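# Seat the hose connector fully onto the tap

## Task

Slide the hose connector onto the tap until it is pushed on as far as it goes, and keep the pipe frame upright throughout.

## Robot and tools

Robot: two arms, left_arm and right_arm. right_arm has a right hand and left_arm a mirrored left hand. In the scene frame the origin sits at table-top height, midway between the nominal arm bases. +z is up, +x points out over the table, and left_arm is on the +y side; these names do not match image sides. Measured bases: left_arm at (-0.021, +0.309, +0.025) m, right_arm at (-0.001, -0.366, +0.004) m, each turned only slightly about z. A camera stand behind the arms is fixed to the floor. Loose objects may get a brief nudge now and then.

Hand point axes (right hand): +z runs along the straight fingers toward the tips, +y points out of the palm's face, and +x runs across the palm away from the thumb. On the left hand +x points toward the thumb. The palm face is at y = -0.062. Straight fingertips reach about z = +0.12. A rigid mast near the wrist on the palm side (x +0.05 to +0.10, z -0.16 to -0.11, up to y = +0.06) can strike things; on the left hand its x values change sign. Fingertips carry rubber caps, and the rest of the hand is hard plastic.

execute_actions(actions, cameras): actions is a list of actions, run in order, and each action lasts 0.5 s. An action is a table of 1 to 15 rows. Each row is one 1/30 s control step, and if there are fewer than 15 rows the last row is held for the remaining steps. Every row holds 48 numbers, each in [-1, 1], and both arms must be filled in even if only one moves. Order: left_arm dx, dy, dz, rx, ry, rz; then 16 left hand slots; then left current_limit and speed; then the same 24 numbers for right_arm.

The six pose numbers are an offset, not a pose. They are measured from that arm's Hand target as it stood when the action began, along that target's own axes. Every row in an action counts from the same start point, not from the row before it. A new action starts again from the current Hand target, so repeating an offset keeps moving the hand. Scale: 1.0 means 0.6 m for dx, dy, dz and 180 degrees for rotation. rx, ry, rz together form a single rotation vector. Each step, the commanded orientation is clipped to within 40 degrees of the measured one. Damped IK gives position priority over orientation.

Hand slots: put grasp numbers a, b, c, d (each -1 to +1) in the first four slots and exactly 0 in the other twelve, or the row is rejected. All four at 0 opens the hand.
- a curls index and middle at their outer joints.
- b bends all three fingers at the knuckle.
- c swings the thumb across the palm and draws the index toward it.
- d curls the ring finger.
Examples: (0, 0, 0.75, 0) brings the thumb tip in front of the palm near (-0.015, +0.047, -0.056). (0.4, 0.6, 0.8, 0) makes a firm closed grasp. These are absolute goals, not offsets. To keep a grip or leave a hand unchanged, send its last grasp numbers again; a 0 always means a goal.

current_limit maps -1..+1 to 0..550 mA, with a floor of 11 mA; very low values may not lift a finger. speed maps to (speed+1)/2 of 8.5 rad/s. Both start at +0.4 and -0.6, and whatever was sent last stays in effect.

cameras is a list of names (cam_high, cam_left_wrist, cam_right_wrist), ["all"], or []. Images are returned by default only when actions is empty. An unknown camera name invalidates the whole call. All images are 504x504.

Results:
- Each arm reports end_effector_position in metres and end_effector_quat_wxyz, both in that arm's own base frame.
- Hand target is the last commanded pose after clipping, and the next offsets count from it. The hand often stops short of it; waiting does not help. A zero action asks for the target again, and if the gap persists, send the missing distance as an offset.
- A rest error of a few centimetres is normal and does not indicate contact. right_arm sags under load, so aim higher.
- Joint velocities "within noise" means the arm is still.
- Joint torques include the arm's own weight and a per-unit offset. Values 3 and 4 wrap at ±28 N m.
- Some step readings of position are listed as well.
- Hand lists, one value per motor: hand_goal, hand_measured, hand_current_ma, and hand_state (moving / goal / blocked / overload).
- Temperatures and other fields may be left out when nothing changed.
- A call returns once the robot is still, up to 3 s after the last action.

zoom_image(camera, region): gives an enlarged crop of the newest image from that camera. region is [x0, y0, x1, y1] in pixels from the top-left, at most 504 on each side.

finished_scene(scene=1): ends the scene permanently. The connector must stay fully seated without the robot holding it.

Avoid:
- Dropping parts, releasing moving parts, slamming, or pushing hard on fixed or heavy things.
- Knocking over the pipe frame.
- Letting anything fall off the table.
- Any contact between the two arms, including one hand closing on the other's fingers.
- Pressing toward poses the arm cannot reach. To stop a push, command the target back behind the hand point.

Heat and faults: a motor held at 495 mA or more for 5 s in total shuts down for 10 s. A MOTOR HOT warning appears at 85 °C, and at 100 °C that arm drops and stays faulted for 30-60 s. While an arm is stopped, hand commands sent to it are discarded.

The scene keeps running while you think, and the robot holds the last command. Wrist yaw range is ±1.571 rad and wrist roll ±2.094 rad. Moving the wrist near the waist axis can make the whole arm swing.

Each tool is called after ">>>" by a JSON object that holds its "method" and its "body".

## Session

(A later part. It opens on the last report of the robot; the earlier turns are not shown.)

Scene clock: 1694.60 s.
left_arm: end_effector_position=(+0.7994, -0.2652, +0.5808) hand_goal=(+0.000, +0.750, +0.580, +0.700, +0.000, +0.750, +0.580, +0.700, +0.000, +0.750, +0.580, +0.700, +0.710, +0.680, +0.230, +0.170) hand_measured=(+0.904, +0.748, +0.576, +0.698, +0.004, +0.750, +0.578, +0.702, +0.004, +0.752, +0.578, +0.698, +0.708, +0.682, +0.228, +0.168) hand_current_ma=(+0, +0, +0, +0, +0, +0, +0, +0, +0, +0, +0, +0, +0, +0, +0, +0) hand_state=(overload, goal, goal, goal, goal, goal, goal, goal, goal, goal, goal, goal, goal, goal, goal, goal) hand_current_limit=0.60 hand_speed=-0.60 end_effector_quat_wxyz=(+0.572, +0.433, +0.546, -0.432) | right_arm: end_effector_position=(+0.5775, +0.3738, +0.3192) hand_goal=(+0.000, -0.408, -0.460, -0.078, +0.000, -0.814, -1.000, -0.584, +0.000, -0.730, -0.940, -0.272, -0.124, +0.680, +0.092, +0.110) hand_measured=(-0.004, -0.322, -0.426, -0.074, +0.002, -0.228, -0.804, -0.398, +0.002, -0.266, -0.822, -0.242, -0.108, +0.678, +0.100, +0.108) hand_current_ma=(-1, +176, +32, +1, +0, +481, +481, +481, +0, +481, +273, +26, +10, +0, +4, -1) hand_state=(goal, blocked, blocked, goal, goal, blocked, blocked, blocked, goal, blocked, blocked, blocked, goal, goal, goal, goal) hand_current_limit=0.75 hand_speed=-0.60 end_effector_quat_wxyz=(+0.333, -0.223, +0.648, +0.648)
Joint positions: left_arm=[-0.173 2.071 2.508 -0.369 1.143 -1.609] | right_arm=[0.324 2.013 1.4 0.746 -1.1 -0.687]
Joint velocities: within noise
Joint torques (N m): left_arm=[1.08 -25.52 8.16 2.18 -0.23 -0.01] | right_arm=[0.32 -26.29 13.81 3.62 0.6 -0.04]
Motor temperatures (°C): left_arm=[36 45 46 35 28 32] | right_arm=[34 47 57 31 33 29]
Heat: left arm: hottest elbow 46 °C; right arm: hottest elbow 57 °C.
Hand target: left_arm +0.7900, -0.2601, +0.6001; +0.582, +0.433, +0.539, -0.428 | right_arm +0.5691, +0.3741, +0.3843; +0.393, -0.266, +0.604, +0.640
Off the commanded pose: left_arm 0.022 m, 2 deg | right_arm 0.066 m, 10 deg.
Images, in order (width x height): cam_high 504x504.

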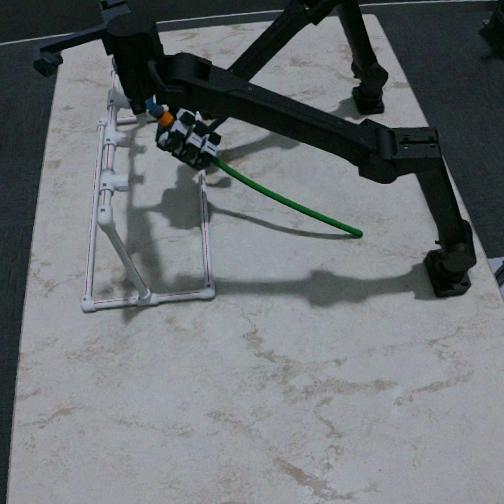

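>>> {"method": "execute_actions", "body": {"actions": [[[-0.0277,0.0012,0.0012,0,0,0,0,0,0,0,0,0,0,0,0,0,0,0,0,0,0,0,0.6,-0.6,0,0,0,0,0,0,1,0.86,0.55,0.95,0,0,0,0,0,0,0,0,0,0,0,0,0.75,-0.6],[-0.0554,0.0023,0.0025,0,0,0,0,0,0,0,0,0,0,0,0,0,0,0,0,0,0,0,0.6,-0.6,0,0,0,0,0,0,1,0.86,0.55,0.95,0,0,0,0,0,0,0,0,0,0,0,0,0.75,-0.6],[-0.0832,0.0035,0.0037,0,0,0,0,0,0,0,0,0,0,0,0,0,0,0,0,0,0,0,0.6,-0.6,0,0,0,0,0,0,1,0.86,0.55,0.95,0,0,0,0,0,0,0,0,0,0,0,0,0.75,-0.6]],[[0.0005,-0.0043,0.0161,-0.0416,0.0018,0.0018,0,0,0,0,0,0,0,0,0,0,0,0,0,0,0,0,0.6,-0.6,0,0,0,0,0,0,1,0.86,0.55,0.95,0,0,0,0,0,0,0,0,0,0,0,0,0.75,-0.6],[0.001,-0.0086,0.0322,-0.0832,0.0035,0.0037,0,0,0,0,0,0,0,0,0,0,0,0,0,0,0,0,0.6,-0.6,0,0,0,0,0,0,1,0.86,0.55,0.95,0,0,0,0,0,0,0,0,0,0,0,0,0.75,-0.6],[0.0016,-0.0129,0.0483,-0.1248,0.0053,0.0055,0,0,0,0,0,0,0,0,0,0,0,0,0,0,0,0,0.6,-0.6,0,0,0,0,0,0,1,0.86,0.55,0.95,0,0,0,0,0,0,0,0,0,0,0,0,0.75,-0.6]],[[0,-0.0118,0.0154,-0.0416,0.0018,0.0018,0,0,0,0,0,0,0,0,0,0,0,0,0,0,0,0,0.6,-0.6,0,0,0,0,0,0,1,0.86,0.55,0.95,0,0,0,0,0,0,0,0,0,0,0,0,0.75,-0.6],[0,-0.0237,0.0309,-0.0832,0.0035,0.0037,0,0,0,0,0,0,0,0,0,0,0,0,0,0,0,0,0.6,-0.6,0,0,0,0,0,0,1,0.86,0.55,0.95,0,0,0,0,0,0,0,0,0,0,0,0,0.75,-0.6],[0,-0.0355,0.0463,-0.1248,0.0053,0.0055,0,0,0,0,0,0,0,0,0,0,0,0,0,0,0,0,0.6,-0.6,0,0,0,0,0,0,1,0.86,0.55,0.95,0,0,0,0,0,0,0,0,0,0,0,0,0.75,-0.6]]], "cameras": ["cam_high","cam_left_wrist"]}}

>>> {"method": "zoom_image", "body": {"camera": "cam_high", "region": [70, 20, 240, 190]}}

Scene clock: 1703.00 s.
left_arm: end_effector_position=(+0.7955, -0.3324, +0.6180) hand_goal=(+0.000, +0.750, +0.580, +0.700, +0.000, +0.750, +0.580, +0.700, +0.000, +0.750, +0.580, +0.700, +0.710, +0.680, +0.230, +0.170) hand_measured=(+0.906, +0.750, +0.578, +0.698, +0.004, +0.750, +0.578, +0.702, +0.004, +0.750, +0.578, +0.698, +0.708, +0.682, +0.228, +0.168) hand_current_ma=(+0, +0, +0, +0, +0, +0, +0, +0, +0, +0, +0, +0, +0, +0, +0, +0) hand_state=(overload, goal, goal, goal, goal, goal, goal, goal, goal, goal, goal, goal, goal, goal, goal, goal) hand_current_limit=0.60 hand_speed=-0.60 end_effector_quat_wxyz=(+0.699, +0.201, +0.662, -0.181) | right_arm: end_effector_position=(+0.5775, +0.3738, +0.3192) hand_goal=(+0.000, -0.408, -0.460, -0.078, +0.000, -0.814, -1.000, -0.584, +0.000, -0.730, -0.940, -0.272, -0.124, +0.680, +0.092, +0.110) hand_measured=(-0.004, -0.322, -0.426, -0.074, +0.002, -0.228, -0.804, -0.398, +0.002, -0.266, -0.822, -0.242, -0.108, +0.678, +0.100, +0.108) hand_current_ma=(-1, +176, +32, +1, +0, +481, +481, +481, +0, +481, +273, +26, +10, +0, +4, -1) hand_state=(goal, blocked, blocked, goal, goal, blocked, blocked, blocked, goal, blocked, blocked, blocked, goal, goal, goal, goal) hand_current_limit=0.75 hand_speed=-0.60 end_effector_quat_wxyz=(+0.333, -0.223, +0.648, +0.648)
Joint positions: left_arm=[-0.481 2.212 2.868 -0.613 0.066 -1.532] | right_arm=[0.324 2.013 1.4 0.746 -1.1 -0.687]
Joint torques (N m): left_arm=[1.08 -23.94 13.85 1.8 -0.16 0.27] | right_arm=[0.32 -26.4 13.79 3.58 0.61 -0.03]
Motor temperatures (°C): left_arm=[36 45 46 35 28 32] | right_arm=[34 47 57 31 33 29]
Heat: left arm: hottest elbow 46 °C; right arm: hottest elbow 57 °C.
Hand target: left_arm +0.7901, -0.3250, +0.6502; +0.702, +0.194, +0.664, -0.173 | right_arm +0.5691, +0.3741, +0.3843; +0.393, -0.266, +0.604, +0.640
Off the commanded pose: left_arm 0.033 m, 1 deg | right_arm 0.066 m, 10 deg.
elbow stopped short (left arm): the move would have taken joint 3 (elbow) straighter than the controller allows.
Step readings (end_effector_position of left_arm | right_arm):
0: (+0.7994, -0.2652, +0.5808) | (+0.5775, +0.3738, +0.3192)
1: (+0.7995, -0.2651, +0.5807) | (+0.5775, +0.3738, +0.3192)
2: (+0.7995, -0.2651, +0.5807) | (+0.5775, +0.3738, +0.3192)
4: (+0.7997, -0.2644, +0.5814) | (+0.5775, +0.3738, +0.3192)
8: (+0.7981, -0.2632, +0.5969) | (+0.5775, +0.3738, +0.3192)
15: (+0.7857, -0.2609, +0.6372) | (+0.5775, +0.3738, +0.3192)
16: (+0.7853, -0.2597, +0.6411) | (+0.5775, +0.3738, +0.3192)
17: (+0.7888, -0.2562, +0.6422) | (+0.5775, +0.3738, +0.3192)
19: (+0.8004, -0.2456, +0.6421) | (+0.5775, +0.3738, +0.3192)
23: (+0.8101, -0.2473, +0.6306) | (+0.5775, +0.3738, +0.3192)
30: (+0.7941, -0.3046, +0.6265) | (+0.5775, +0.3738, +0.3192)
31: (+0.7932, -0.3076, +0.6260) | (+0.5775, +0.3738, +0.3192)
32: (+0.7948, -0.3057, +0.6256) | (+0.5775, +0.3738, +0.3192)
34: (+0.8003, -0.2929, +0.6259) | (+0.5775, +0.3738, +0.3192)
38: (+0.7984, -0.2852, +0.6249) | (+0.5775, +0.3738, +0.3192)
45: (+0.7872, -0.3359, +0.6242) | (+0.5775, +0.3738, +0.3192)
Images, in order (width x height): cam_high 504x504, cam_left_wrist 504x504.

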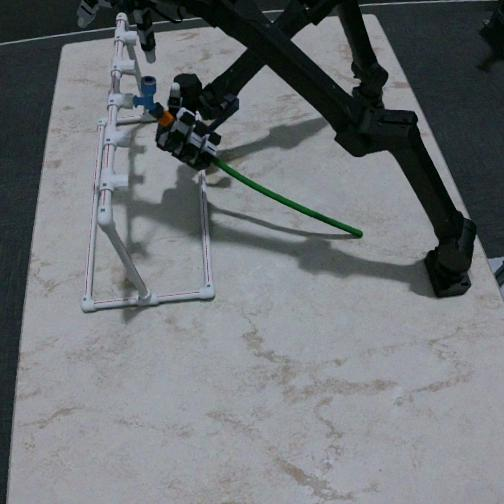

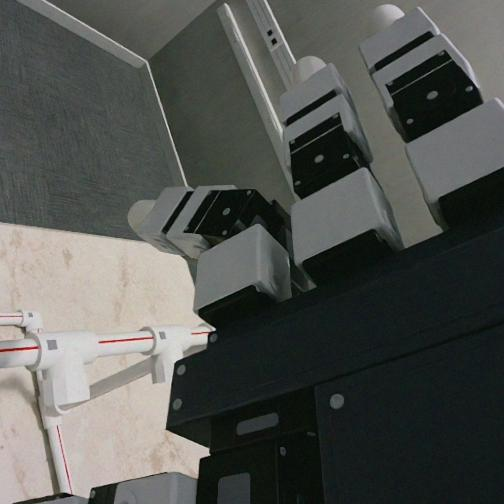

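Scaled by 2.965 from the camera's 504x504 image, which has a finer 720x720 frame.

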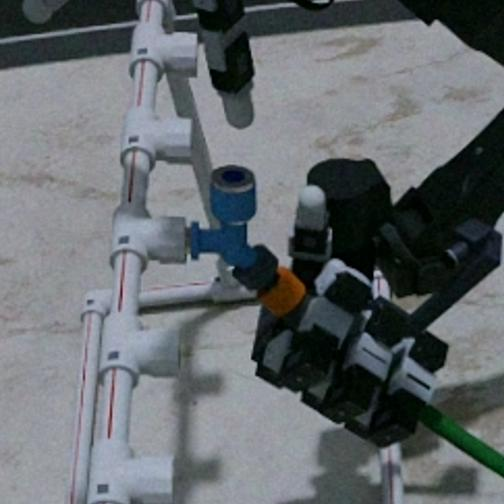

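>>> {"method": "execute_actions", "body": {"actions": [[[0.02,-0.0021,0.0037,0,0,0,0,0,0,0,0,0,0,0,0,0,0,0,0,0,0,0,0.6,-0.6,0,0,0,0,0,0,1,0.86,0.55,0.95,0,0,0,0,0,0,0,0,0,0,0,0,0.75,-0.6],[0.04,-0.0042,0.0075,0,0,0,0,0,0,0,0,0,0,0,0,0,0,0,0,0,0,0,0.6,-0.6,0,0,0,0,0,0,1,0.86,0.55,0.95,0,0,0,0,0,0,0,0,0,0,0,0,0.75,-0.6],[0.0587,-0.0062,0.0112,0,0,0,0,0,0,0,0,0,0,0,0,0,0,0,0,0,0,0,0.6,-0.6,0,0,0,0,0,0,1,0.86,0.55,0.95,0,0,0,0,0,0,0,0,0,0,0,0,0.75,-0.6]]], "cameras": ["cam_high"]}}

>>> {"method": "zoom_image", "body": {"camera": "cam_high", "region": [110, 30, 200, 120]}}

Scene clock: 1708.67 s.
left_arm: end_effector_position=(+0.7983, -0.3291, +0.6104) hand_goal=(+0.000, +0.750, +0.580, +0.700, +0.000, +0.750, +0.580, +0.700, +0.000, +0.750, +0.580, +0.700, +0.710, +0.680, +0.230, +0.170) hand_measured=(+0.906, +0.750, +0.578, +0.698, +0.004, +0.750, +0.578, +0.702, +0.004, +0.750, +0.578, +0.698, +0.708, +0.682, +0.228, +0.168) hand_current_ma=(+0, +0, +0, +0, +0, +0, +0, +0, +0, +0, +0, +0, +0, +0, +0, +0) hand_state=(overload, goal, goal, goal, goal, goal, goal, goal, goal, goal, goal, goal, goal, goal, goal, goal) hand_current_limit=0.60 hand_speed=-0.60 end_effector_quat_wxyz=(+0.697, +0.194, +0.669, -0.172) | right_arm: end_effector_position=(+0.5775, +0.3738, +0.3192) hand_goal=(+0.000, -0.408, -0.460, -0.078, +0.000, -0.814, -1.000, -0.584, +0.000, -0.730, -0.940, -0.272, -0.124, +0.680, +0.092, +0.110) hand_measured=(-0.004, -0.322, -0.426, -0.074, +0.002, -0.228, -0.804, -0.398, +0.002, -0.266, -0.822, -0.242, -0.108, +0.678, +0.100, +0.108) hand_current_ma=(-1, +176, +32, +1, +0, +481, +481, +481, +0, +481, +273, +26, +10, +0, +4, -1) hand_state=(goal, blocked, blocked, goal, goal, blocked, blocked, blocked, goal, blocked, blocked, blocked, goal, goal, goal, goal) hand_current_limit=0.75 hand_speed=-0.60 end_effector_quat_wxyz=(+0.333, -0.223, +0.648, +0.648)
Joint positions: left_arm=[-0.481 2.212 2.855 -0.614 0.042 -1.532] | right_arm=[0.324 2.013 1.4 0.746 -1.1 -0.687]
Joint torques (N m): left_arm=[0.5 -24.82 8.02 2.56 -0.2 0.15] | right_arm=[0.38 -26.34 13.82 3.59 0.6 -0.03]
Motor temperatures (°C): left_arm=[36 45 46 35 28 32] | right_arm=[34 47 57 31 33 29]
Heat: left arm: hottest elbow 46 °C; right arm: hottest elbow 57 °C.
Hand target: left_arm +0.7961, -0.3311, +0.6153; +0.702, +0.194, +0.663, -0.173 | right_arm +0.5691, +0.3741, +0.3843; +0.393, -0.266, +0.604, +0.640
Off the commanded pose: left_arm 0.006 m, 1 deg | right_arm 0.066 m, 10 deg.
elbow stopped short (left arm): the move would have taken joint 3 (elbow) straighter than the controller allows.
Step readings (end_effector_position of left_arm | right_arm):
0: (+0.7955, -0.3324, +0.6180) | (+0.5775, +0.3738, +0.3192)
1: (+0.7955, -0.3324, +0.6180) | (+0.5775, +0.3738, +0.3192)
2: (+0.7955, -0.3320, +0.6179) | (+0.5775, +0.3738, +0.3192)
4: (+0.7956, -0.3305, +0.6176) | (+0.5775, +0.3738, +0.3192)
8: (+0.7958, -0.3283, +0.6176) | (+0.5775, +0.3738, +0.3192)
15: (+0.7975, -0.3287, +0.6129) | (+0.5775, +0.3738, +0.3192)
Images, in order (width x height): cam_high 504x504.

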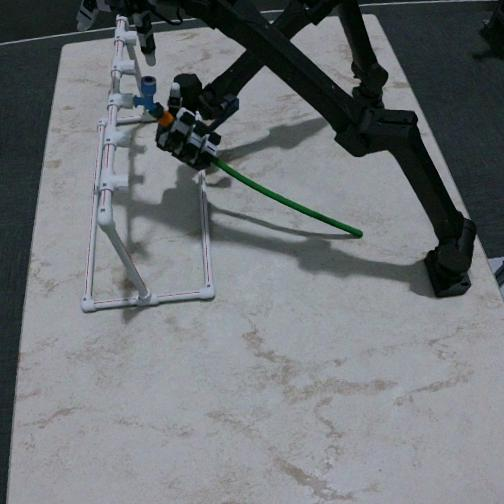

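Scaled by 5.600 from the camera's 504x504 image, which has a finer 720x720 frame.

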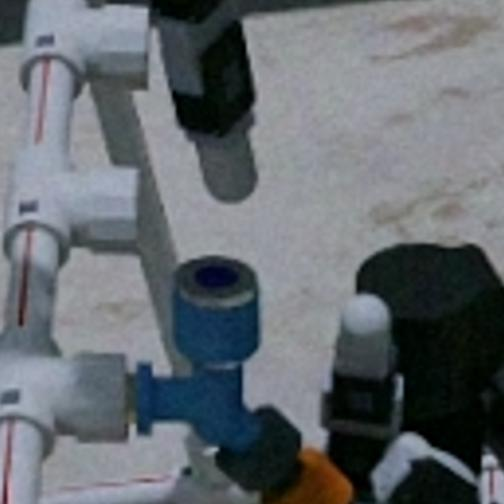

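>>> {"method": "execute_actions", "body": {"actions": [[[0,0.0137,-0.0041,-0.037,0.0016,0.0016,0,0,0,0,0,0,0,0,0,0,0,0,0,0,0,0,0.6,-0.6,0,0,0,0,0,0,1,0.86,0.55,0.95,0,0,0,0,0,0,0,0,0,0,0,0,0.75,-0.6],[0,0.0273,-0.0082,-0.074,0.0032,0.0032,0,0,0,0,0,0,0,0,0,0,0,0,0,0,0,0,0.6,-0.6,0,0,0,0,0,0,1,0.86,0.55,0.95,0,0,0,0,0,0,0,0,0,0,0,0,0.75,-0.6],[0,0.041,-0.0123,-0.111,0.0047,0.0048,0,0,0,0,0,0,0,0,0,0,0,0,0,0,0,0,0.6,-0.6,0,0,0,0,0,0,1,0.86,0.55,0.95,0,0,0,0,0,0,0,0,0,0,0,0,0.75,-0.6]]], "cameras": ["cam_high","cam_left_wrist"]}}

>>> {"method": "zoom_image", "body": {"camera": "cam_high", "region": [110, 30, 200, 120]}}

Scene clock: 1710.37 s.
left_arm: end_effector_position=(+0.8122, -0.3079, +0.5749) hand_goal=(+0.000, +0.750, +0.580, +0.700, +0.000, +0.750, +0.580, +0.700, +0.000, +0.750, +0.580, +0.700, +0.710, +0.680, +0.230, +0.170) hand_measured=(+0.906, +0.750, +0.578, +0.698, +0.004, +0.750, +0.578, +0.702, +0.004, +0.750, +0.578, +0.698, +0.708, +0.682, +0.232, +0.170) hand_current_ma=(+0, +0, +0, +0, +0, +0, +0, +0, +0, +0, +0, +0, +0, +0, +0, +0) hand_state=(overload, goal, goal, goal, goal, goal, goal, goal, goal, goal, goal, goal, goal, goal, goal, goal) hand_current_limit=0.60 hand_speed=-0.60 end_effector_quat_wxyz=(+0.720, +0.105, +0.684, -0.056) | right_arm: end_effector_position=(+0.5779, +0.3743, +0.3193) hand_goal=(+0.000, -0.408, -0.460, -0.078, +0.000, -0.814, -1.000, -0.584, +0.000, -0.730, -0.940, -0.272, -0.124, +0.680, +0.092, +0.110) hand_measured=(-0.004, -0.322, -0.426, -0.074, +0.002, -0.228, -0.804, -0.398, +0.002, -0.266, -0.822, -0.242, -0.108, +0.678, +0.100, +0.108) hand_current_ma=(-1, +176, +32, +1, +0, +481, +481, +481, +0, +481, +273, +26, +10, +0, +4, -1) hand_state=(goal, blocked, blocked, goal, goal, blocked, blocked, blocked, goal, blocked, blocked, blocked, goal, goal, goal, goal) hand_current_limit=0.75 hand_speed=-0.60 end_effector_quat_wxyz=(+0.334, -0.222, +0.648, +0.647)
Joint positions: left_arm=[-0.514 2.289 2.87 -0.535 -0.284 -1.482] | right_arm=[0.324 2.013 1.4 0.746 -1.096 -0.687]
Joint torques (N m): left_arm=[0.38 -25.93 14.02 2.63 -0.19 0.26] | right_arm=[0.44 -26.46 13.97 3.59 0.42 -0.03]
Motor temperatures (°C): left_arm=[36 45 46 35 28 32] | right_arm=[34 47 57 31 33 29]
Heat: left arm: hottest elbow 46 °C; right arm: hottest elbow 57 °C.
Hand target: left_arm +0.8019, -0.3060, +0.6162; +0.721, +0.075, +0.687, -0.048 | right_arm +0.5691, +0.3741, +0.3843; +0.393, -0.266, +0.604, +0.640
Off the commanded pose: left_arm 0.042 m, 4 deg | right_arm 0.066 m, 10 deg.
elbow stopped short (left arm): the move would have taken joint 3 (elbow) straighter than the controller allows.
Step readings (end_effector_position of left_arm | right_arm):
0: (+0.7983, -0.3291, +0.6104) | (+0.5775, +0.3738, +0.3192)
1: (+0.7984, -0.3280, +0.6104) | (+0.5775, +0.3738, +0.3192)
2: (+0.7984, -0.3228, +0.6103) | (+0.5775, +0.3738, +0.3192)
4: (+0.7966, -0.3095, +0.6093) | (+0.5775, +0.3738, +0.3192)
8: (+0.7979, -0.2957, +0.6057) | (+0.5775, +0.3738, +0.3192)
15: (+0.8111, -0.3052, +0.5784) | (+0.5775, +0.3738, +0.3192)
Images, in order (width x height): cam_high 504x504, cam_left_wrist 504x504.

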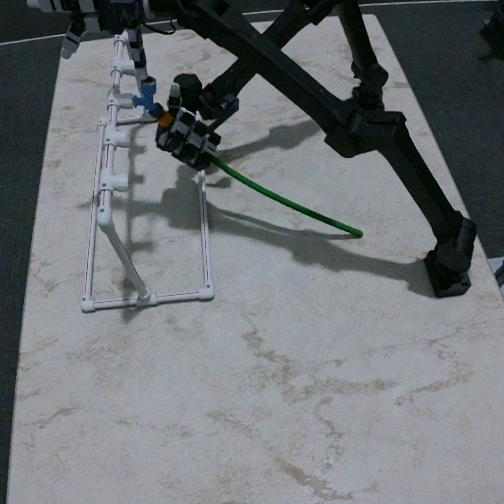

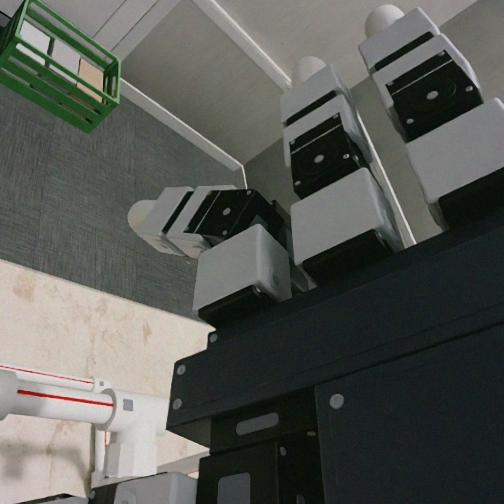

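Scaled by 5.600 from the camera's 504x504 image, which has a finer 720x720 frame.

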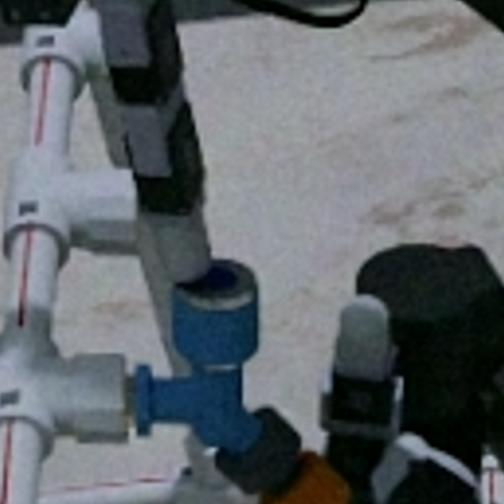

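>>> {"method": "execute_actions", "body": {"actions": [[[0.0133,-0.009,-0.0022,0,0,0,0,0,0,0,0,0,0,0,0,0,0,0,0,0,0,0,0.6,-0.6,0,0,0,0,0,0,1,0.86,0.55,0.95,0,0,0,0,0,0,0,0,0,0,0,0,0.75,-0.6],[0.0267,-0.018,-0.0045,0,0,0,0,0,0,0,0,0,0,0,0,0,0,0,0,0,0,0,0.6,-0.6,0,0,0,0,0,0,1,0.86,0.55,0.95,0,0,0,0,0,0,0,0,0,0,0,0,0.75,-0.6],[0.04,-0.027,-0.0068,0,0,0,0,0,0,0,0,0,0,0,0,0,0,0,0,0,0,0,0.6,-0.6,0,0,0,0,0,0,1,0.86,0.55,0.95,0,0,0,0,0,0,0,0,0,0,0,0,0.75,-0.6]]], "cameras": ["cam_high","cam_left_wrist"]}}

>>> {"method": "zoom_image", "body": {"camera": "cam_high", "region": [110, 30, 200, 120]}}

Scene clock: 1712.20 s.
left_arm: end_effector_position=(+0.8018, -0.3222, +0.5705) hand_goal=(+0.000, +0.750, +0.580, +0.700, +0.000, +0.750, +0.580, +0.700, +0.000, +0.750, +0.580, +0.700, +0.710, +0.680, +0.230, +0.170) hand_measured=(+0.906, +0.750, +0.578, +0.698, +0.004, +0.750, +0.578, +0.702, +0.004, +0.750, +0.578, +0.698, +0.708, +0.682, +0.232, +0.170) hand_current_ma=(+0, +0, +0, +0, +0, +0, +0, +0, +0, +0, +0, +0, +0, +0, +0, +0) hand_state=(overload, goal, goal, goal, goal, goal, goal, goal, goal, goal, goal, goal, goal, goal, goal, goal) hand_current_limit=0.60 hand_speed=-0.60 end_effector_quat_wxyz=(+0.719, +0.096, +0.687, -0.045) | right_arm: end_effector_position=(+0.5779, +0.3743, +0.3193) hand_goal=(+0.000, -0.408, -0.460, -0.078, +0.000, -0.814, -1.000, -0.584, +0.000, -0.730, -0.940, -0.272, -0.124, +0.680, +0.092, +0.110) hand_measured=(-0.004, -0.322, -0.426, -0.074, +0.002, -0.228, -0.804, -0.398, +0.002, -0.266, -0.822, -0.242, -0.108, +0.678, +0.100, +0.108) hand_current_ma=(-1, +176, +32, +1, +0, +481, +481, +481, +0, +481, +273, +26, +10, +0, +4, -1) hand_state=(goal, blocked, blocked, goal, goal, blocked, blocked, blocked, goal, blocked, blocked, blocked, goal, goal, goal, goal) hand_current_limit=0.75 hand_speed=-0.60 end_effector_quat_wxyz=(+0.334, -0.222, +0.648, +0.647)
Joint positions: left_arm=[-0.544 2.294 2.87 -0.535 -0.343 -1.482] | right_arm=[0.324 2.013 1.4 0.746 -1.096 -0.687]
Joint torques (N m): left_arm=[0.91 -24.7 14.02 1.69 -0.19 0.04] | right_arm=[0.26 -26.23 13.83 3.58 0.44 -0.04]
Motor temperatures (°C): left_arm=[36 45 46 35 28 32] | right_arm=[34 47 57 31 33 29]
Heat: left arm: hottest elbow 46 °C; right arm: hottest elbow 57 °C.
Hand target: left_arm +0.7963, -0.3206, +0.5913; +0.721, +0.075, +0.687, -0.048 | right_arm +0.5691, +0.3741, +0.3843; +0.393, -0.266, +0.604, +0.640
Off the commanded pose: left_arm 0.022 m, 2 deg | right_arm 0.066 m, 10 deg.
elbow stopped short (left arm): the move would have taken joint 3 (elbow) straighter than the controller allows.
Step readings (end_effector_position of left_arm | right_arm):
0: (+0.8122, -0.3079, +0.5749) | (+0.5779, +0.3743, +0.3193)
1: (+0.8121, -0.3076, +0.5749) | (+0.5779, +0.3743, +0.3193)
2: (+0.8118, -0.3072, +0.5749) | (+0.5779, +0.3743, +0.3193)
4: (+0.8097, -0.3066, +0.5748) | (+0.5779, +0.3743, +0.3193)
8: (+0.8065, -0.3074, +0.5743) | (+0.5779, +0.3743, +0.3193)
15: (+0.8022, -0.3188, +0.5724) | (+0.5779, +0.3743, +0.3193)
Images, in order (width x height): cam_high 504x504, cam_left_wrist 504x504.

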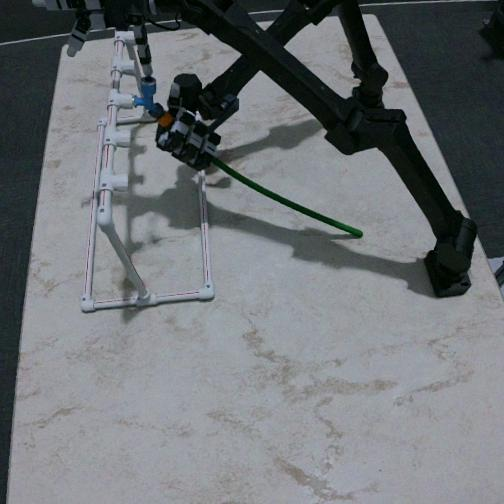

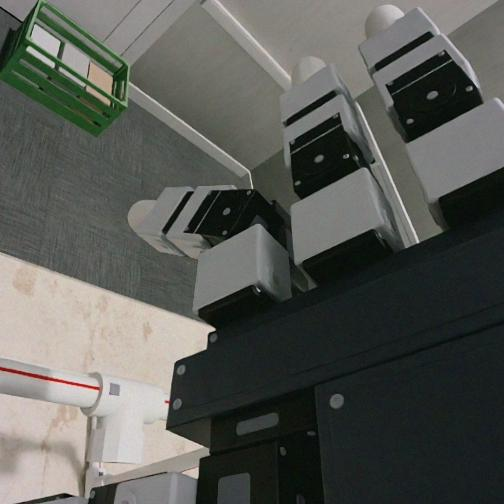

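Scaled by 5.600 from the camera's 504x504 image, which has a finer 720x720 frame.

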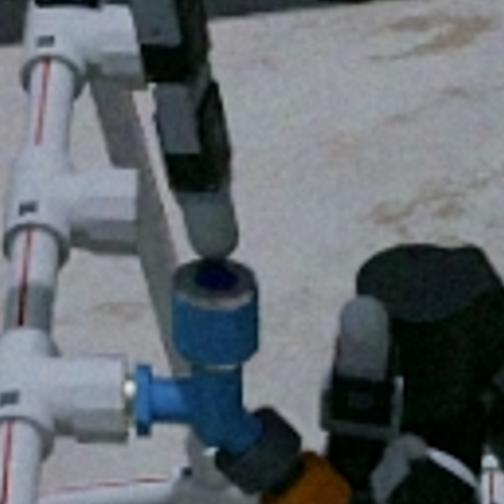

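>>> {"method": "execute_actions", "body": {"actions": [[[0.0125,0,0.0007,0,0.002,0,0,0,0,0,0,0,0,0,0,0,0,0,0,0,0,0,0.6,-0.6,0,0,0,0,0,0,1,0.86,0.55,0.95,0,0,0,0,0,0,0,0,0,0,0,0,0.75,-0.6],[0.025,-0.0005,0.0014,0,0.004,0,0,0,0,0,0,0,0,0,0,0,0,0,0,0,0,0,0.6,-0.6,0,0,0,0,0,0,1,0.86,0.55,0.95,0,0,0,0,0,0,0,0,0,0,0,0,0.75,-0.6],[0.0375,-0.001,0.0021,0,0.006,0,0,0,0,0,0,0,0,0,0,0,0,0,0,0,0,0,0.6,-0.6,0,0,0,0,0,0,1,0.86,0.55,0.95,0,0,0,0,0,0,0,0,0,0,0,0,0.75,-0.6],[0.0499,-0.0013,0.0028,0,0.008,0,0,0,0,0,0,0,0,0,0,0,0,0,0,0,0,0,0.6,-0.6,0,0,0,0,0,0,1,0.86,0.55,0.95,0,0,0,0,0,0,0,0,0,0,0,0,0.75,-0.6]]], "cameras": ["cam_high"]}}

>>> {"method": "zoom_image", "body": {"camera": "cam_high", "region": [110, 30, 200, 120]}}

Scene clock: 1713.50 s.
left_arm: end_effector_position=(+0.8003, -0.3173, +0.5671) hand_goal=(+0.000, +0.750, +0.580, +0.700, +0.000, +0.750, +0.580, +0.700, +0.000, +0.750, +0.580, +0.700, +0.710, +0.680, +0.230, +0.170) hand_measured=(+0.906, +0.750, +0.578, +0.698, +0.004, +0.750, +0.578, +0.702, +0.004, +0.750, +0.578, +0.698, +0.708, +0.682, +0.230, +0.170) hand_current_ma=(+0, +0, +0, +0, +0, +0, +0, +0, +0, +0, +0, +0, +0, +0, +0, +0) hand_state=(overload, goal, goal, goal, goal, goal, goal, goal, goal, goal, goal, goal, goal, goal, goal, goal) hand_current_limit=0.60 hand_speed=-0.60 end_effector_quat_wxyz=(+0.717, +0.079, +0.691, -0.042) | right_arm: end_effector_position=(+0.5779, +0.3743, +0.3193) hand_goal=(+0.000, -0.408, -0.460, -0.078, +0.000, -0.814, -1.000, -0.584, +0.000, -0.730, -0.940, -0.272, -0.124, +0.680, +0.092, +0.110) hand_measured=(-0.004, -0.322, -0.426, -0.074, +0.002, -0.228, -0.804, -0.398, +0.002, -0.266, -0.822, -0.242, -0.108, +0.678, +0.100, +0.108) hand_current_ma=(-1, +176, +32, +1, +0, +481, +481, +481, +0, +481, +273, +26, +10, +0, +4, -1) hand_state=(goal, blocked, blocked, goal, goal, blocked, blocked, blocked, goal, blocked, blocked, blocked, goal, goal, goal, goal) hand_current_limit=0.75 hand_speed=-0.60 end_effector_quat_wxyz=(+0.334, -0.222, +0.648, +0.647)
Joint positions: left_arm=[-0.544 2.294 2.87 -0.542 -0.371 -1.503] | right_arm=[0.324 2.013 1.4 0.746 -1.096 -0.687]
Joint torques (N m): left_arm=[0.44 -25.93 8.21 1.69 -0.19 -0.04] | right_arm=[0.26 -26.34 13.83 3.58 0.44 -0.04]
Motor temperatures (°C): left_arm=[36 45 47 35 28 32] | right_arm=[34 47 57 31 33 29]
Heat: left arm: hottest elbow 47 °C; right arm: hottest elbow 57 °C.
Hand target: left_arm +0.7993, -0.3207, +0.5615; +0.712, +0.076, +0.696, -0.047 | right_arm +0.5691, +0.3741, +0.3843; +0.393, -0.266, +0.604, +0.640
Off the commanded pose: left_arm 0.007 m, 1 deg | right_arm 0.066 m, 10 deg.
elbow stopped short (left arm): the move would have taken joint 3 (elbow) straighter than the controller allows.
Step readings (end_effector_position of left_arm | right_arm):
0: (+0.8018, -0.3222, +0.5705) | (+0.5779, +0.3743, +0.3193)
1: (+0.8018, -0.3222, +0.5704) | (+0.5779, +0.3743, +0.3193)
2: (+0.8017, -0.3218, +0.5701) | (+0.5779, +0.3743, +0.3193)
4: (+0.8012, -0.3203, +0.5689) | (+0.5779, +0.3743, +0.3193)
8: (+0.8005, -0.3179, +0.5679) | (+0.5779, +0.3743, +0.3193)
15: (+0.8003, -0.3173, +0.5671) | (+0.5779, +0.3743, +0.3193)
Images, in order (width x height): cam_high 504x504.

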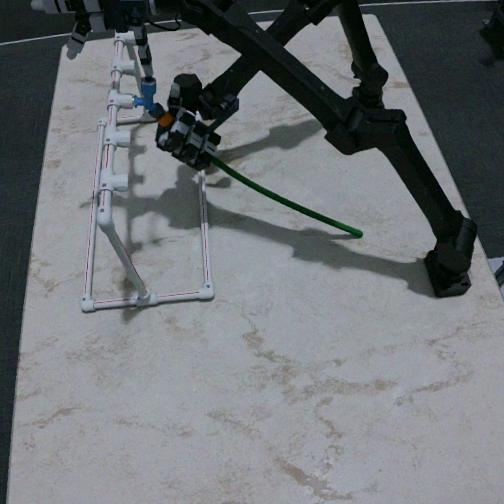

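Scaled by 5.600 from the camera's 504x504 image, which has a finer 720x720 frame.

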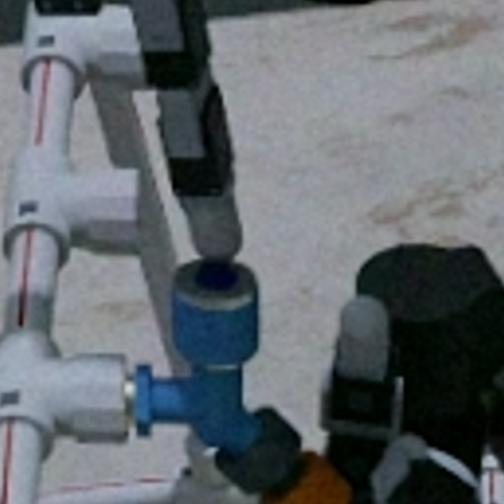

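>>> {"method": "execute_actions", "body": {"actions": [[[0.0125,-0.001,0.0014,0,0.002,0,0,0,0,0,0,0,0,0,0,0,0,0,0,0,0,0,0.6,-0.6,0,0,0,0,0,0,1,0.86,0.55,0.95,0,0,0,0,0,0,0,0,0,0,0,0,0.75,-0.6],[0.025,-0.002,0.0028,0,0.004,0,0,0,0,0,0,0,0,0,0,0,0,0,0,0,0,0,0.6,-0.6,0,0,0,0,0,0,1,0.86,0.55,0.95,0,0,0,0,0,0,0,0,0,0,0,0,0.75,-0.6],[0.0375,-0.0035,0.0042,0,0.006,0,0,0,0,0,0,0,0,0,0,0,0,0,0,0,0,0,0.6,-0.6,0,0,0,0,0,0,1,0.86,0.55,0.95,0,0,0,0,0,0,0,0,0,0,0,0,0.75,-0.6],[0.0499,-0.005,0.0056,0,0.008,0,0,0,0,0,0,0,0,0,0,0,0,0,0,0,0,0,0.6,-0.6,0,0,0,0,0,0,1,0.86,0.55,0.95,0,0,0,0,0,0,0,0,0,0,0,0,0.75,-0.6]]], "cameras": ["cam_high"]}}

>>> {"method": "zoom_image", "body": {"camera": "cam_high", "region": [110, 30, 200, 120]}}

Scene clock: 1715.07 s.
left_arm: end_effector_position=(+0.7945, -0.3128, +0.5626) hand_goal=(+0.000, +0.750, +0.580, +0.700, +0.000, +0.750, +0.580, +0.700, +0.000, +0.750, +0.580, +0.700, +0.710, +0.680, +0.230, +0.170) hand_measured=(+0.906, +0.750, +0.578, +0.698, +0.004, +0.750, +0.578, +0.702, +0.004, +0.750, +0.578, +0.698, +0.710, +0.682, +0.212, +0.160) hand_current_ma=(+0, +0, +0, +0, +0, +0, +0, +0, +0, +0, +0, +0, +0, +0, -7, -3) hand_state=(overload, goal, goal, goal, goal, goal, goal, goal, goal, goal, goal, goal, goal, goal, goal, goal) hand_current_limit=0.60 hand_speed=-0.60 end_effector_quat_wxyz=(+0.717, +0.070, +0.692, -0.046) | right_arm: end_effector_position=(+0.5773, +0.3752, +0.3191) hand_goal=(+0.000, -0.408, -0.460, -0.078, +0.000, -0.814, -1.000, -0.584, +0.000, -0.730, -0.940, -0.272, -0.124, +0.680, +0.092, +0.110) hand_measured=(-0.004, -0.322, -0.426, -0.074, +0.002, -0.228, -0.804, -0.398, +0.002, -0.266, -0.822, -0.242, -0.108, +0.678, +0.100, +0.108) hand_current_ma=(-1, +176, +32, +1, +0, +481, +481, +481, +0, +481, +273, +26, +10, +0, +4, -1) hand_state=(goal, blocked, blocked, goal, goal, blocked, blocked, blocked, goal, blocked, blocked, blocked, goal, goal, goal, goal) hand_current_limit=0.75 hand_speed=-0.60 end_effector_quat_wxyz=(+0.333, -0.222, +0.648, +0.648)
Joint positions: left_arm=[-0.544 2.199 2.681 -0.448 -0.38 -1.521] | right_arm=[0.326 2.013 1.4 0.746 -1.097 -0.687]
Joint torques (N m): left_arm=[0.38 -23.71 6.74 1.89 -0.04 -0.02] | right_arm=[0.09 -26.46 13.81 3.59 0.44 -0.04]
Motor temperatures (°C): left_arm=[36 45 46 35 28 32] | right_arm=[34 47 58 31 33 29]
Heat: left arm: hottest elbow 46 °C; right arm: hottest elbow 58 °C.
Hand target: left_arm +0.8030, -0.3231, +0.5313; +0.704, +0.077, +0.705, -0.047 | right_arm +0.5691, +0.3741, +0.3842; +0.393, -0.266, +0.604, +0.640
Off the commanded pose: left_arm 0.034 m, 2 deg | right_arm 0.066 m, 10 deg.
Step readings (end_effector_position of left_arm | right_arm):
0: (+0.8003, -0.3173, +0.5670) | (+0.5779, +0.3743, +0.3193)
1: (+0.8002, -0.3172, +0.5670) | (+0.5779, +0.3743, +0.3193)
2: (+0.8005, -0.3172, +0.5660) | (+0.5779, +0.3743, +0.3193)
4: (+0.8001, -0.3164, +0.5642) | (+0.5776, +0.3747, +0.3193)
8: (+0.7981, -0.3141, +0.5621) | (+0.5773, +0.3752, +0.3191)
15: (+0.7955, -0.3128, +0.5621) | (+0.5773, +0.3752, +0.3191)
Images, in order (width x height): cam_high 504x504.

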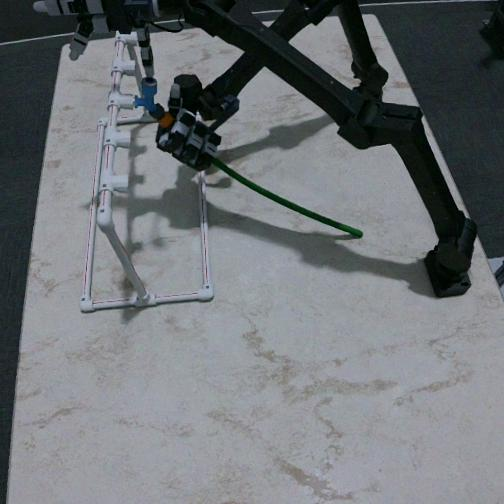

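Scaled by 5.600 from the camera's 504x504 image, which has a finer 720x720 frame.

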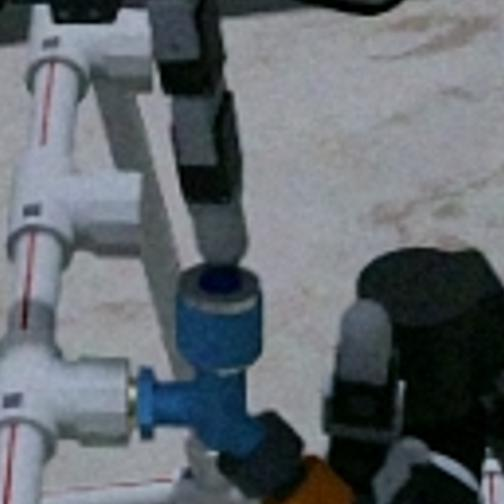

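>>> {"method": "execute_actions", "body": {"actions": [[[0.0145,-0.001,0.003,0,0.003,0,0,0,0,0,0,0,0,0,0,0,0,0,0,0,0,0,0.6,-0.6,0,0,0,0,0,0,1,0.86,0.55,0.95,0,0,0,0,0,0,0,0,0,0,0,0,0.75,-0.6],[0.029,-0.002,0.006,0,0.006,0,0,0,0,0,0,0,0,0,0,0,0,0,0,0,0,0,0.6,-0.6,0,0,0,0,0,0,1,0.86,0.55,0.95,0,0,0,0,0,0,0,0,0,0,0,0,0.75,-0.6],[0.0437,-0.003,0.009,0,0.009,0,0,0,0,0,0,0,0,0,0,0,0,0,0,0,0,0,0.6,-0.6,0,0,0,0,0,0,1,0.86,0.55,0.95,0,0,0,0,0,0,0,0,0,0,0,0,0.75,-0.6],[0.0583,-0.004,0.012,0,0.012,0,0,0,0,0,0,0,0,0,0,0,0,0,0,0,0,0,0.6,-0.6,0,0,0,0,0,0,1,0.86,0.55,0.95,0,0,0,0,0,0,0,0,0,0,0,0,0.75,-0.6]]], "cameras": ["cam_high","cam_right_wrist"]}}

>>> {"method": "zoom_image", "body": {"camera": "cam_high", "region": [110, 30, 200, 120]}}

>>> {"method": "zoom_image", "body": {"camera": "cam_right_wrist", "region": [404, 280, 504, 380]}}

Scene clock: 1716.77 s.
left_arm: end_effector_position=(+0.7902, -0.3109, +0.5603) hand_goal=(+0.000, +0.750, +0.580, +0.700, +0.000, +0.750, +0.580, +0.700, +0.000, +0.750, +0.580, +0.700, +0.710, +0.680, +0.230, +0.170) hand_measured=(+0.906, +0.750, +0.578, +0.698, +0.004, +0.750, +0.578, +0.702, +0.004, +0.750, +0.578, +0.698, +0.708, +0.682, +0.210, +0.158) hand_current_ma=(+0, +0, +0, +0, +0, +0, +0, +0, +0, +0, +0, +0, +0, +0, -10, -4) hand_state=(overload, goal, goal, goal, goal, goal, goal, goal, goal, goal, goal, goal, goal, goal, blocked, goal) hand_current_limit=0.60 hand_speed=-0.60 end_effector_quat_wxyz=(+0.722, +0.068, +0.687, -0.051) | right_arm: end_effector_position=(+0.5764, +0.3763, +0.3172) hand_goal=(+0.000, -0.408, -0.460, -0.078, +0.000, -0.814, -1.000, -0.584, +0.000, -0.730, -0.940, -0.272, -0.124, +0.680, +0.092, +0.110) hand_measured=(-0.004, -0.322, -0.426, -0.074, +0.002, -0.228, -0.804, -0.398, +0.002, -0.266, -0.822, -0.242, -0.108, +0.678, +0.100, +0.108) hand_current_ma=(-1, +176, +32, +1, +0, +481, +481, +481, +0, +481, +273, +26, +10, +0, +4, -1) hand_state=(goal, blocked, blocked, goal, goal, blocked, blocked, blocked, goal, blocked, blocked, blocked, goal, goal, goal, goal) hand_current_limit=0.75 hand_speed=-0.60 end_effector_quat_wxyz=(+0.331, -0.223, +0.649, +0.648)
Joint positions: left_arm=[-0.544 2.142 2.565 -0.372 -0.376 -1.524] | right_arm=[0.328 2.015 1.398 0.746 -1.098 -0.689]
Joint torques (N m): left_arm=[0.67 -20.78 5.87 1.57 -0.05 -0.11] | right_arm=[0.03 -26.58 13.87 3.56 0.49 -0.02]
Motor temperatures (°C): left_arm=[36 45 46 35 28 32] | right_arm=[34 47 57 31 33 29]
Heat: left arm: hottest elbow 46 °C; right arm: hottest elbow 57 °C.
Hand target: left_arm +0.8097, -0.3252, +0.4963; +0.690, +0.078, +0.718, -0.045 | right_arm +0.5690, +0.3742, +0.3843; +0.393, -0.266, +0.604, +0.640
Off the commanded pose: left_arm 0.069 m, 5 deg | right_arm 0.067 m, 10 deg.
Step readings (end_effector_position of left_arm | right_arm):
0: (+0.7945, -0.3128, +0.5626) | (+0.5773, +0.3752, +0.3191)
1: (+0.7946, -0.3128, +0.5624) | (+0.5773, +0.3752, +0.3191)
2: (+0.7945, -0.3129, +0.5623) | (+0.5773, +0.3752, +0.3191)
4: (+0.7939, -0.3126, +0.5619) | (+0.5773, +0.3752, +0.3191)
8: (+0.7921, -0.3115, +0.5603) | (+0.5766, +0.3761, +0.3175)
15: (+0.7905, -0.3110, +0.5600) | (+0.5764, +0.3763, +0.3172)
Images, in order (width x height): cam_high 504x504, cam_right_wrist 504x504.

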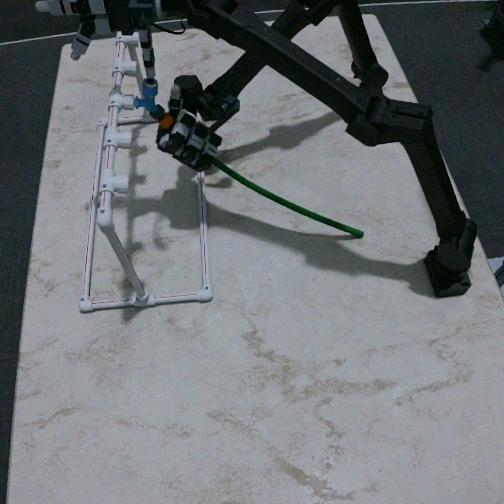

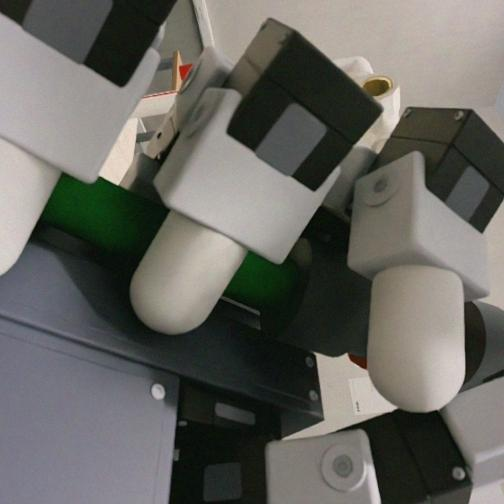

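Scaled by 5.600 from the camera's 504x504 image, which has a finer 720x720 frame.

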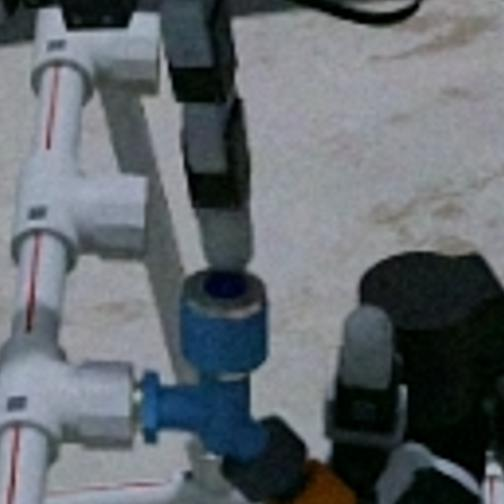

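Scaled by 5.040 from the camera's 504x504 image, which has a finer 720x720 frame.

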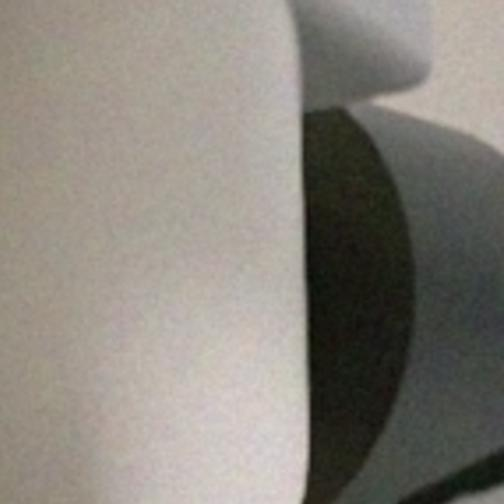

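>>> {"method": "execute_actions", "body": {"actions": [[[0.0137,-0.0001,0.0033,0,0.0027,0,0,0,0,0,0,0,0,0,0,0,0,0,0,0,0,0,0.6,-0.6,-0.0094,0.0046,0.0021,-0.0018,-0.0016,-0.0047,1,0.86,0.55,0.95,0,0,0,0,0,0,0,0,0,0,0,0,0.75,-0.6],[0.0275,-0.0002,0.0067,0,0.0053,0,0,0,0,0,0,0,0,0,0,0,0,0,0,0,0,0,0.6,-0.6,-0.0188,0.0091,0.0042,-0.0037,-0.0032,-0.0094,1,0.86,0.55,0.95,0,0,0,0,0,0,0,0,0,0,0,0,0.75,-0.6],[0.0412,-0.0004,0.01,0,0.008,0,0,0,0,0,0,0,0,0,0,0,0,0,0,0,0,0,0.6,-0.6,-0.0282,0.0137,0.0063,-0.0055,-0.0048,-0.0141,1,0.86,0.55,0.95,0,0,0,0,0,0,0,0,0,0,0,0,0.75,-0.6]]], "cameras": ["cam_high","cam_right_wrist"]}}

>>> {"method": "zoom_image", "body": {"camera": "cam_right_wrist", "region": [404, 280, 504, 380]}}

Scene clock: 1718.93 s.
left_arm: end_effector_position=(+0.7867, -0.3094, +0.5595) hand_goal=(+0.000, +0.750, +0.580, +0.700, +0.000, +0.750, +0.580, +0.700, +0.000, +0.750, +0.580, +0.700, +0.710, +0.680, +0.230, +0.170) hand_measured=(+0.906, +0.750, +0.578, +0.698, +0.004, +0.750, +0.578, +0.702, +0.004, +0.750, +0.578, +0.698, +0.706, +0.682, +0.200, +0.152) hand_current_ma=(+0, +0, +0, +0, +0, +0, +0, +0, +0, +0, +0, +0, +0, +0, -21, -8) hand_state=(overload, goal, goal, goal, goal, goal, goal, goal, goal, goal, goal, goal, goal, goal, blocked, goal) hand_current_limit=0.60 hand_speed=-0.60 end_effector_quat_wxyz=(+0.725, +0.065, +0.683, -0.055) | right_arm: end_effector_position=(+0.5763, +0.3763, +0.3172) hand_goal=(+0.000, -0.408, -0.460, -0.078, +0.000, -0.814, -1.000, -0.584, +0.000, -0.730, -0.940, -0.272, -0.124, +0.680, +0.092, +0.110) hand_measured=(-0.004, -0.322, -0.426, -0.074, +0.002, -0.228, -0.804, -0.398, +0.002, -0.266, -0.822, -0.242, -0.108, +0.678, +0.100, +0.108) hand_current_ma=(-1, +176, +32, +1, +0, +481, +481, +481, +0, +481, +273, +26, +10, +0, +4, -1) hand_state=(goal, blocked, blocked, goal, goal, blocked, blocked, blocked, goal, blocked, blocked, blocked, goal, goal, goal, goal) hand_current_limit=0.75 hand_speed=-0.60 end_effector_quat_wxyz=(+0.332, -0.223, +0.649, +0.648)
Joint positions: left_arm=[-0.544 2.111 2.502 -0.329 -0.373 -1.529] | right_arm=[0.328 2.015 1.398 0.746 -1.098 -0.689]
Joint torques (N m): left_arm=[0.91 -18.9 5.14 0.98 -0.06 -0.16] | right_arm=[-0.09 -27.05 16.53 4.08 0.5 -0.03]
Motor temperatures (°C): left_arm=[36 45 46 35 28 32] | right_arm=[34 47 57 31 33 29]
Heat: left arm: hottest elbow 46 °C; right arm: hottest elbow 57 °C.
Hand target: left_arm +0.8147, -0.3252, +0.4714; +0.681, +0.078, +0.727, -0.044 | right_arm +0.5720, +0.3752, +0.4032; +0.409, -0.278, +0.590, +0.639
Off the commanded pose: left_arm 0.094 m, 7 deg | right_arm 0.086 m, 13 deg.
Step readings (end_effector_position of left_arm | right_arm):
0: (+0.7902, -0.3109, +0.5603) | (+0.5764, +0.3763, +0.3172)
1: (+0.7902, -0.3109, +0.5603) | (+0.5764, +0.3763, +0.3172)
2: (+0.7903, -0.3110, +0.5599) | (+0.5764, +0.3763, +0.3172)
4: (+0.7896, -0.3107, +0.5599) | (+0.5764, +0.3763, +0.3172)
8: (+0.7882, -0.3100, +0.5592) | (+0.5763, +0.3763, +0.3172)
15: (+0.7870, -0.3095, +0.5594) | (+0.5763, +0.3763, +0.3172)
Images, in order (width x height): cam_high 504x504, cam_right_wrist 504x504.

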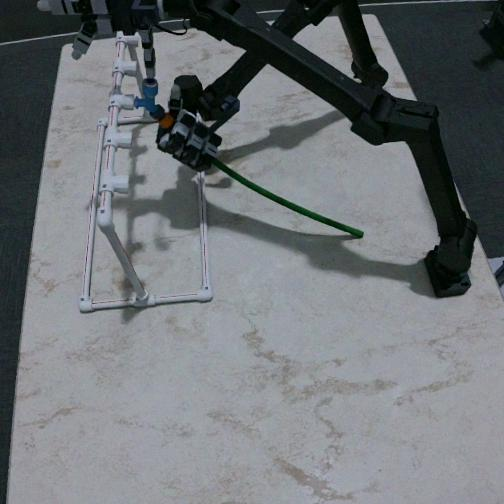

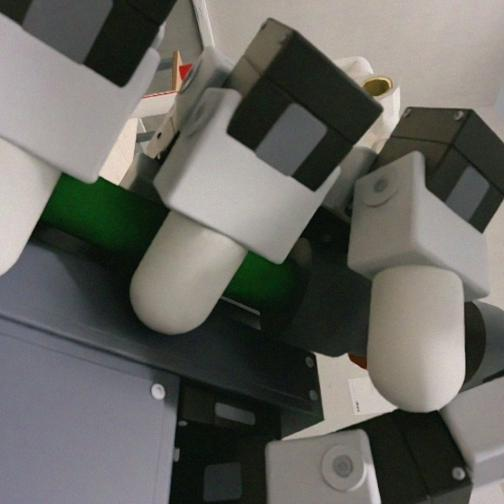

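Scaled by 5.040 from the camera's 504x504 image, which has a finer 720x720 frame.

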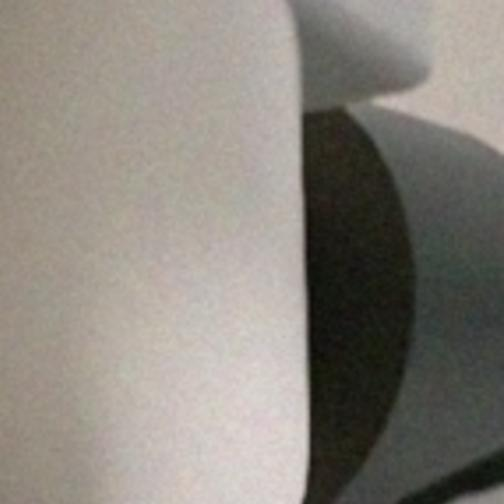

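>>> {"method": "execute_actions", "body": {"actions": [[[0,0,0,0,0,0,0,0,0,0,0,0,0,0,0,0,0,0,0,0,0,0,0.6,-0.6,-0.0017,-0.0008,0.0024,0.0044,-0.0054,0,1,0.86,0.55,0.95,0,0,0,0,0,0,0,0,0,0,0,0,0.75,-0.6],[0,0,0,0,0,0,0,0,0,0,0,0,0,0,0,0,0,0,0,0,0,0,0.6,-0.6,-0.0033,-0.0016,0.0048,0.0089,-0.0108,0,1,0.86,0.55,0.95,0,0,0,0,0,0,0,0,0,0,0,0,0.75,-0.6],[0,0,0,0,0,0,0,0,0,0,0,0,0,0,0,0,0,0,0,0,0,0,0.6,-0.6,-0.005,-0.0025,0.0073,0.0133,-0.0161,0,1,0.86,0.55,0.95,0,0,0,0,0,0,0,0,0,0,0,0,0.75,-0.6],[0,0,0,0,0,0,0,0,0,0,0,0,0,0,0,0,0,0,0,0,0,0,0.6,-0.6,-0.0067,-0.0033,0.0097,0.0177,-0.0215,0,1,0.86,0.55,0.95,0,0,0,0,0,0,0,0,0,0,0,0,0.75,-0.6]]], "cameras": ["cam_right_wrist"]}}

>>> {"method": "zoom_image", "body": {"camera": "cam_right_wrist", "region": [404, 280, 504, 380]}}

Scene clock: 1721.27 s.
left_arm: end_effector_position=(+0.7874, -0.3087, +0.5588) hand_goal=(+0.000, +0.750, +0.580, +0.700, +0.000, +0.750, +0.580, +0.700, +0.000, +0.750, +0.580, +0.700, +0.710, +0.680, +0.230, +0.170) hand_measured=(+0.906, +0.750, +0.578, +0.698, +0.004, +0.750, +0.578, +0.702, +0.004, +0.750, +0.578, +0.698, +0.692, +0.682, +0.190, +0.146) hand_current_ma=(+0, +0, +0, +0, +0, +0, +0, +0, +0, +0, +0, +0, -5, +0, -37, -15) hand_state=(overload, goal, goal, goal, goal, goal, goal, goal, goal, goal, goal, goal, goal, goal, blocked, blocked) hand_current_limit=0.60 hand_speed=-0.60 end_effector_quat_wxyz=(+0.725, +0.065, +0.683, -0.055) | right_arm: end_effector_position=(+0.5863, +0.3836, +0.3186) hand_goal=(+0.000, -0.408, -0.460, -0.078, +0.000, -0.814, -1.000, -0.584, +0.000, -0.730, -0.940, -0.272, -0.124, +0.680, +0.092, +0.110) hand_measured=(-0.004, -0.322, -0.426, -0.074, +0.002, -0.230, -0.804, -0.398, +0.002, -0.266, -0.822, -0.242, -0.108, +0.678, +0.100, +0.108) hand_current_ma=(-1, +176, +32, +1, +0, +481, +481, +481, +0, +481, +273, +26, +10, +0, +4, -1) hand_state=(goal, blocked, blocked, goal, goal, blocked, blocked, blocked, goal, blocked, blocked, blocked, goal, goal, goal, goal) hand_current_limit=0.75 hand_speed=-0.60 end_effector_quat_wxyz=(+0.359, -0.199, +0.652, +0.637)
Joint positions: left_arm=[-0.543 2.111 2.5 -0.326 -0.373 -1.529] | right_arm=[0.34 2.015 1.397 0.748 -1.01 -0.699]
Joint torques (N m): left_arm=[0.79 -18.84 5.15 1.06 -0.05 -0.15] | right_arm=[0.15 -28.22 14.5 4.59 0.96 0.01]
Motor temperatures (°C): left_arm=[36 45 46 35 28 32] | right_arm=[34 47 57 31 33 29]
Heat: left arm: hottest elbow 46 °C; right arm: hottest elbow 57 °C.
Hand target: left_arm +0.8148, -0.3252, +0.4711; +0.681, +0.078, +0.727, -0.044 | right_arm +0.5765, +0.3801, +0.4064; +0.436, -0.244, +0.593, +0.631
Off the commanded pose: left_arm 0.093 m, 7 deg | right_arm 0.088 m, 12 deg.
Step readings (end_effector_position of left_arm | right_arm):
0: (+0.7868, -0.3094, +0.5594) | (+0.5763, +0.3763, +0.3172)
1: (+0.7868, -0.3094, +0.5594) | (+0.5764, +0.3763, +0.3172)
2: (+0.7868, -0.3094, +0.5594) | (+0.5768, +0.3763, +0.3172)
4: (+0.7868, -0.3094, +0.5594) | (+0.5797, +0.3772, +0.3175)
8: (+0.7871, -0.3089, +0.5590) | (+0.5848, +0.3818, +0.3187)
15: (+0.7874, -0.3087, +0.5588) | (+0.5863, +0.3833, +0.3186)
Images, in order (width x height): cam_right_wrist 504x504.

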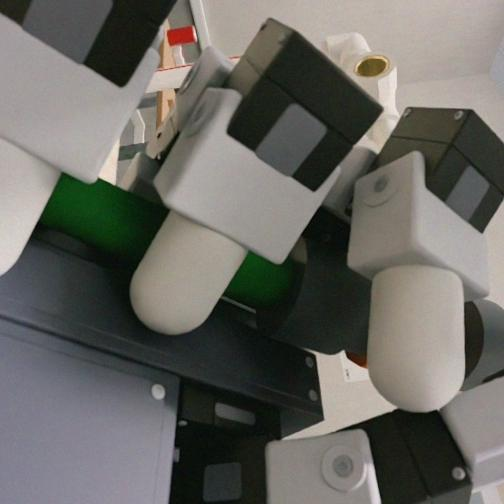

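Scaled by 5.040 from the camera's 504x504 image, which has a finer 720x720 frame.

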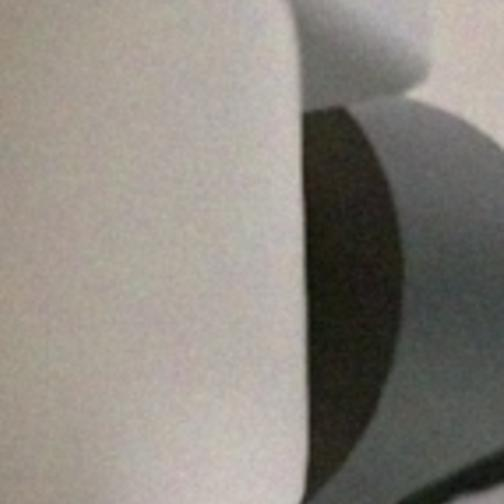

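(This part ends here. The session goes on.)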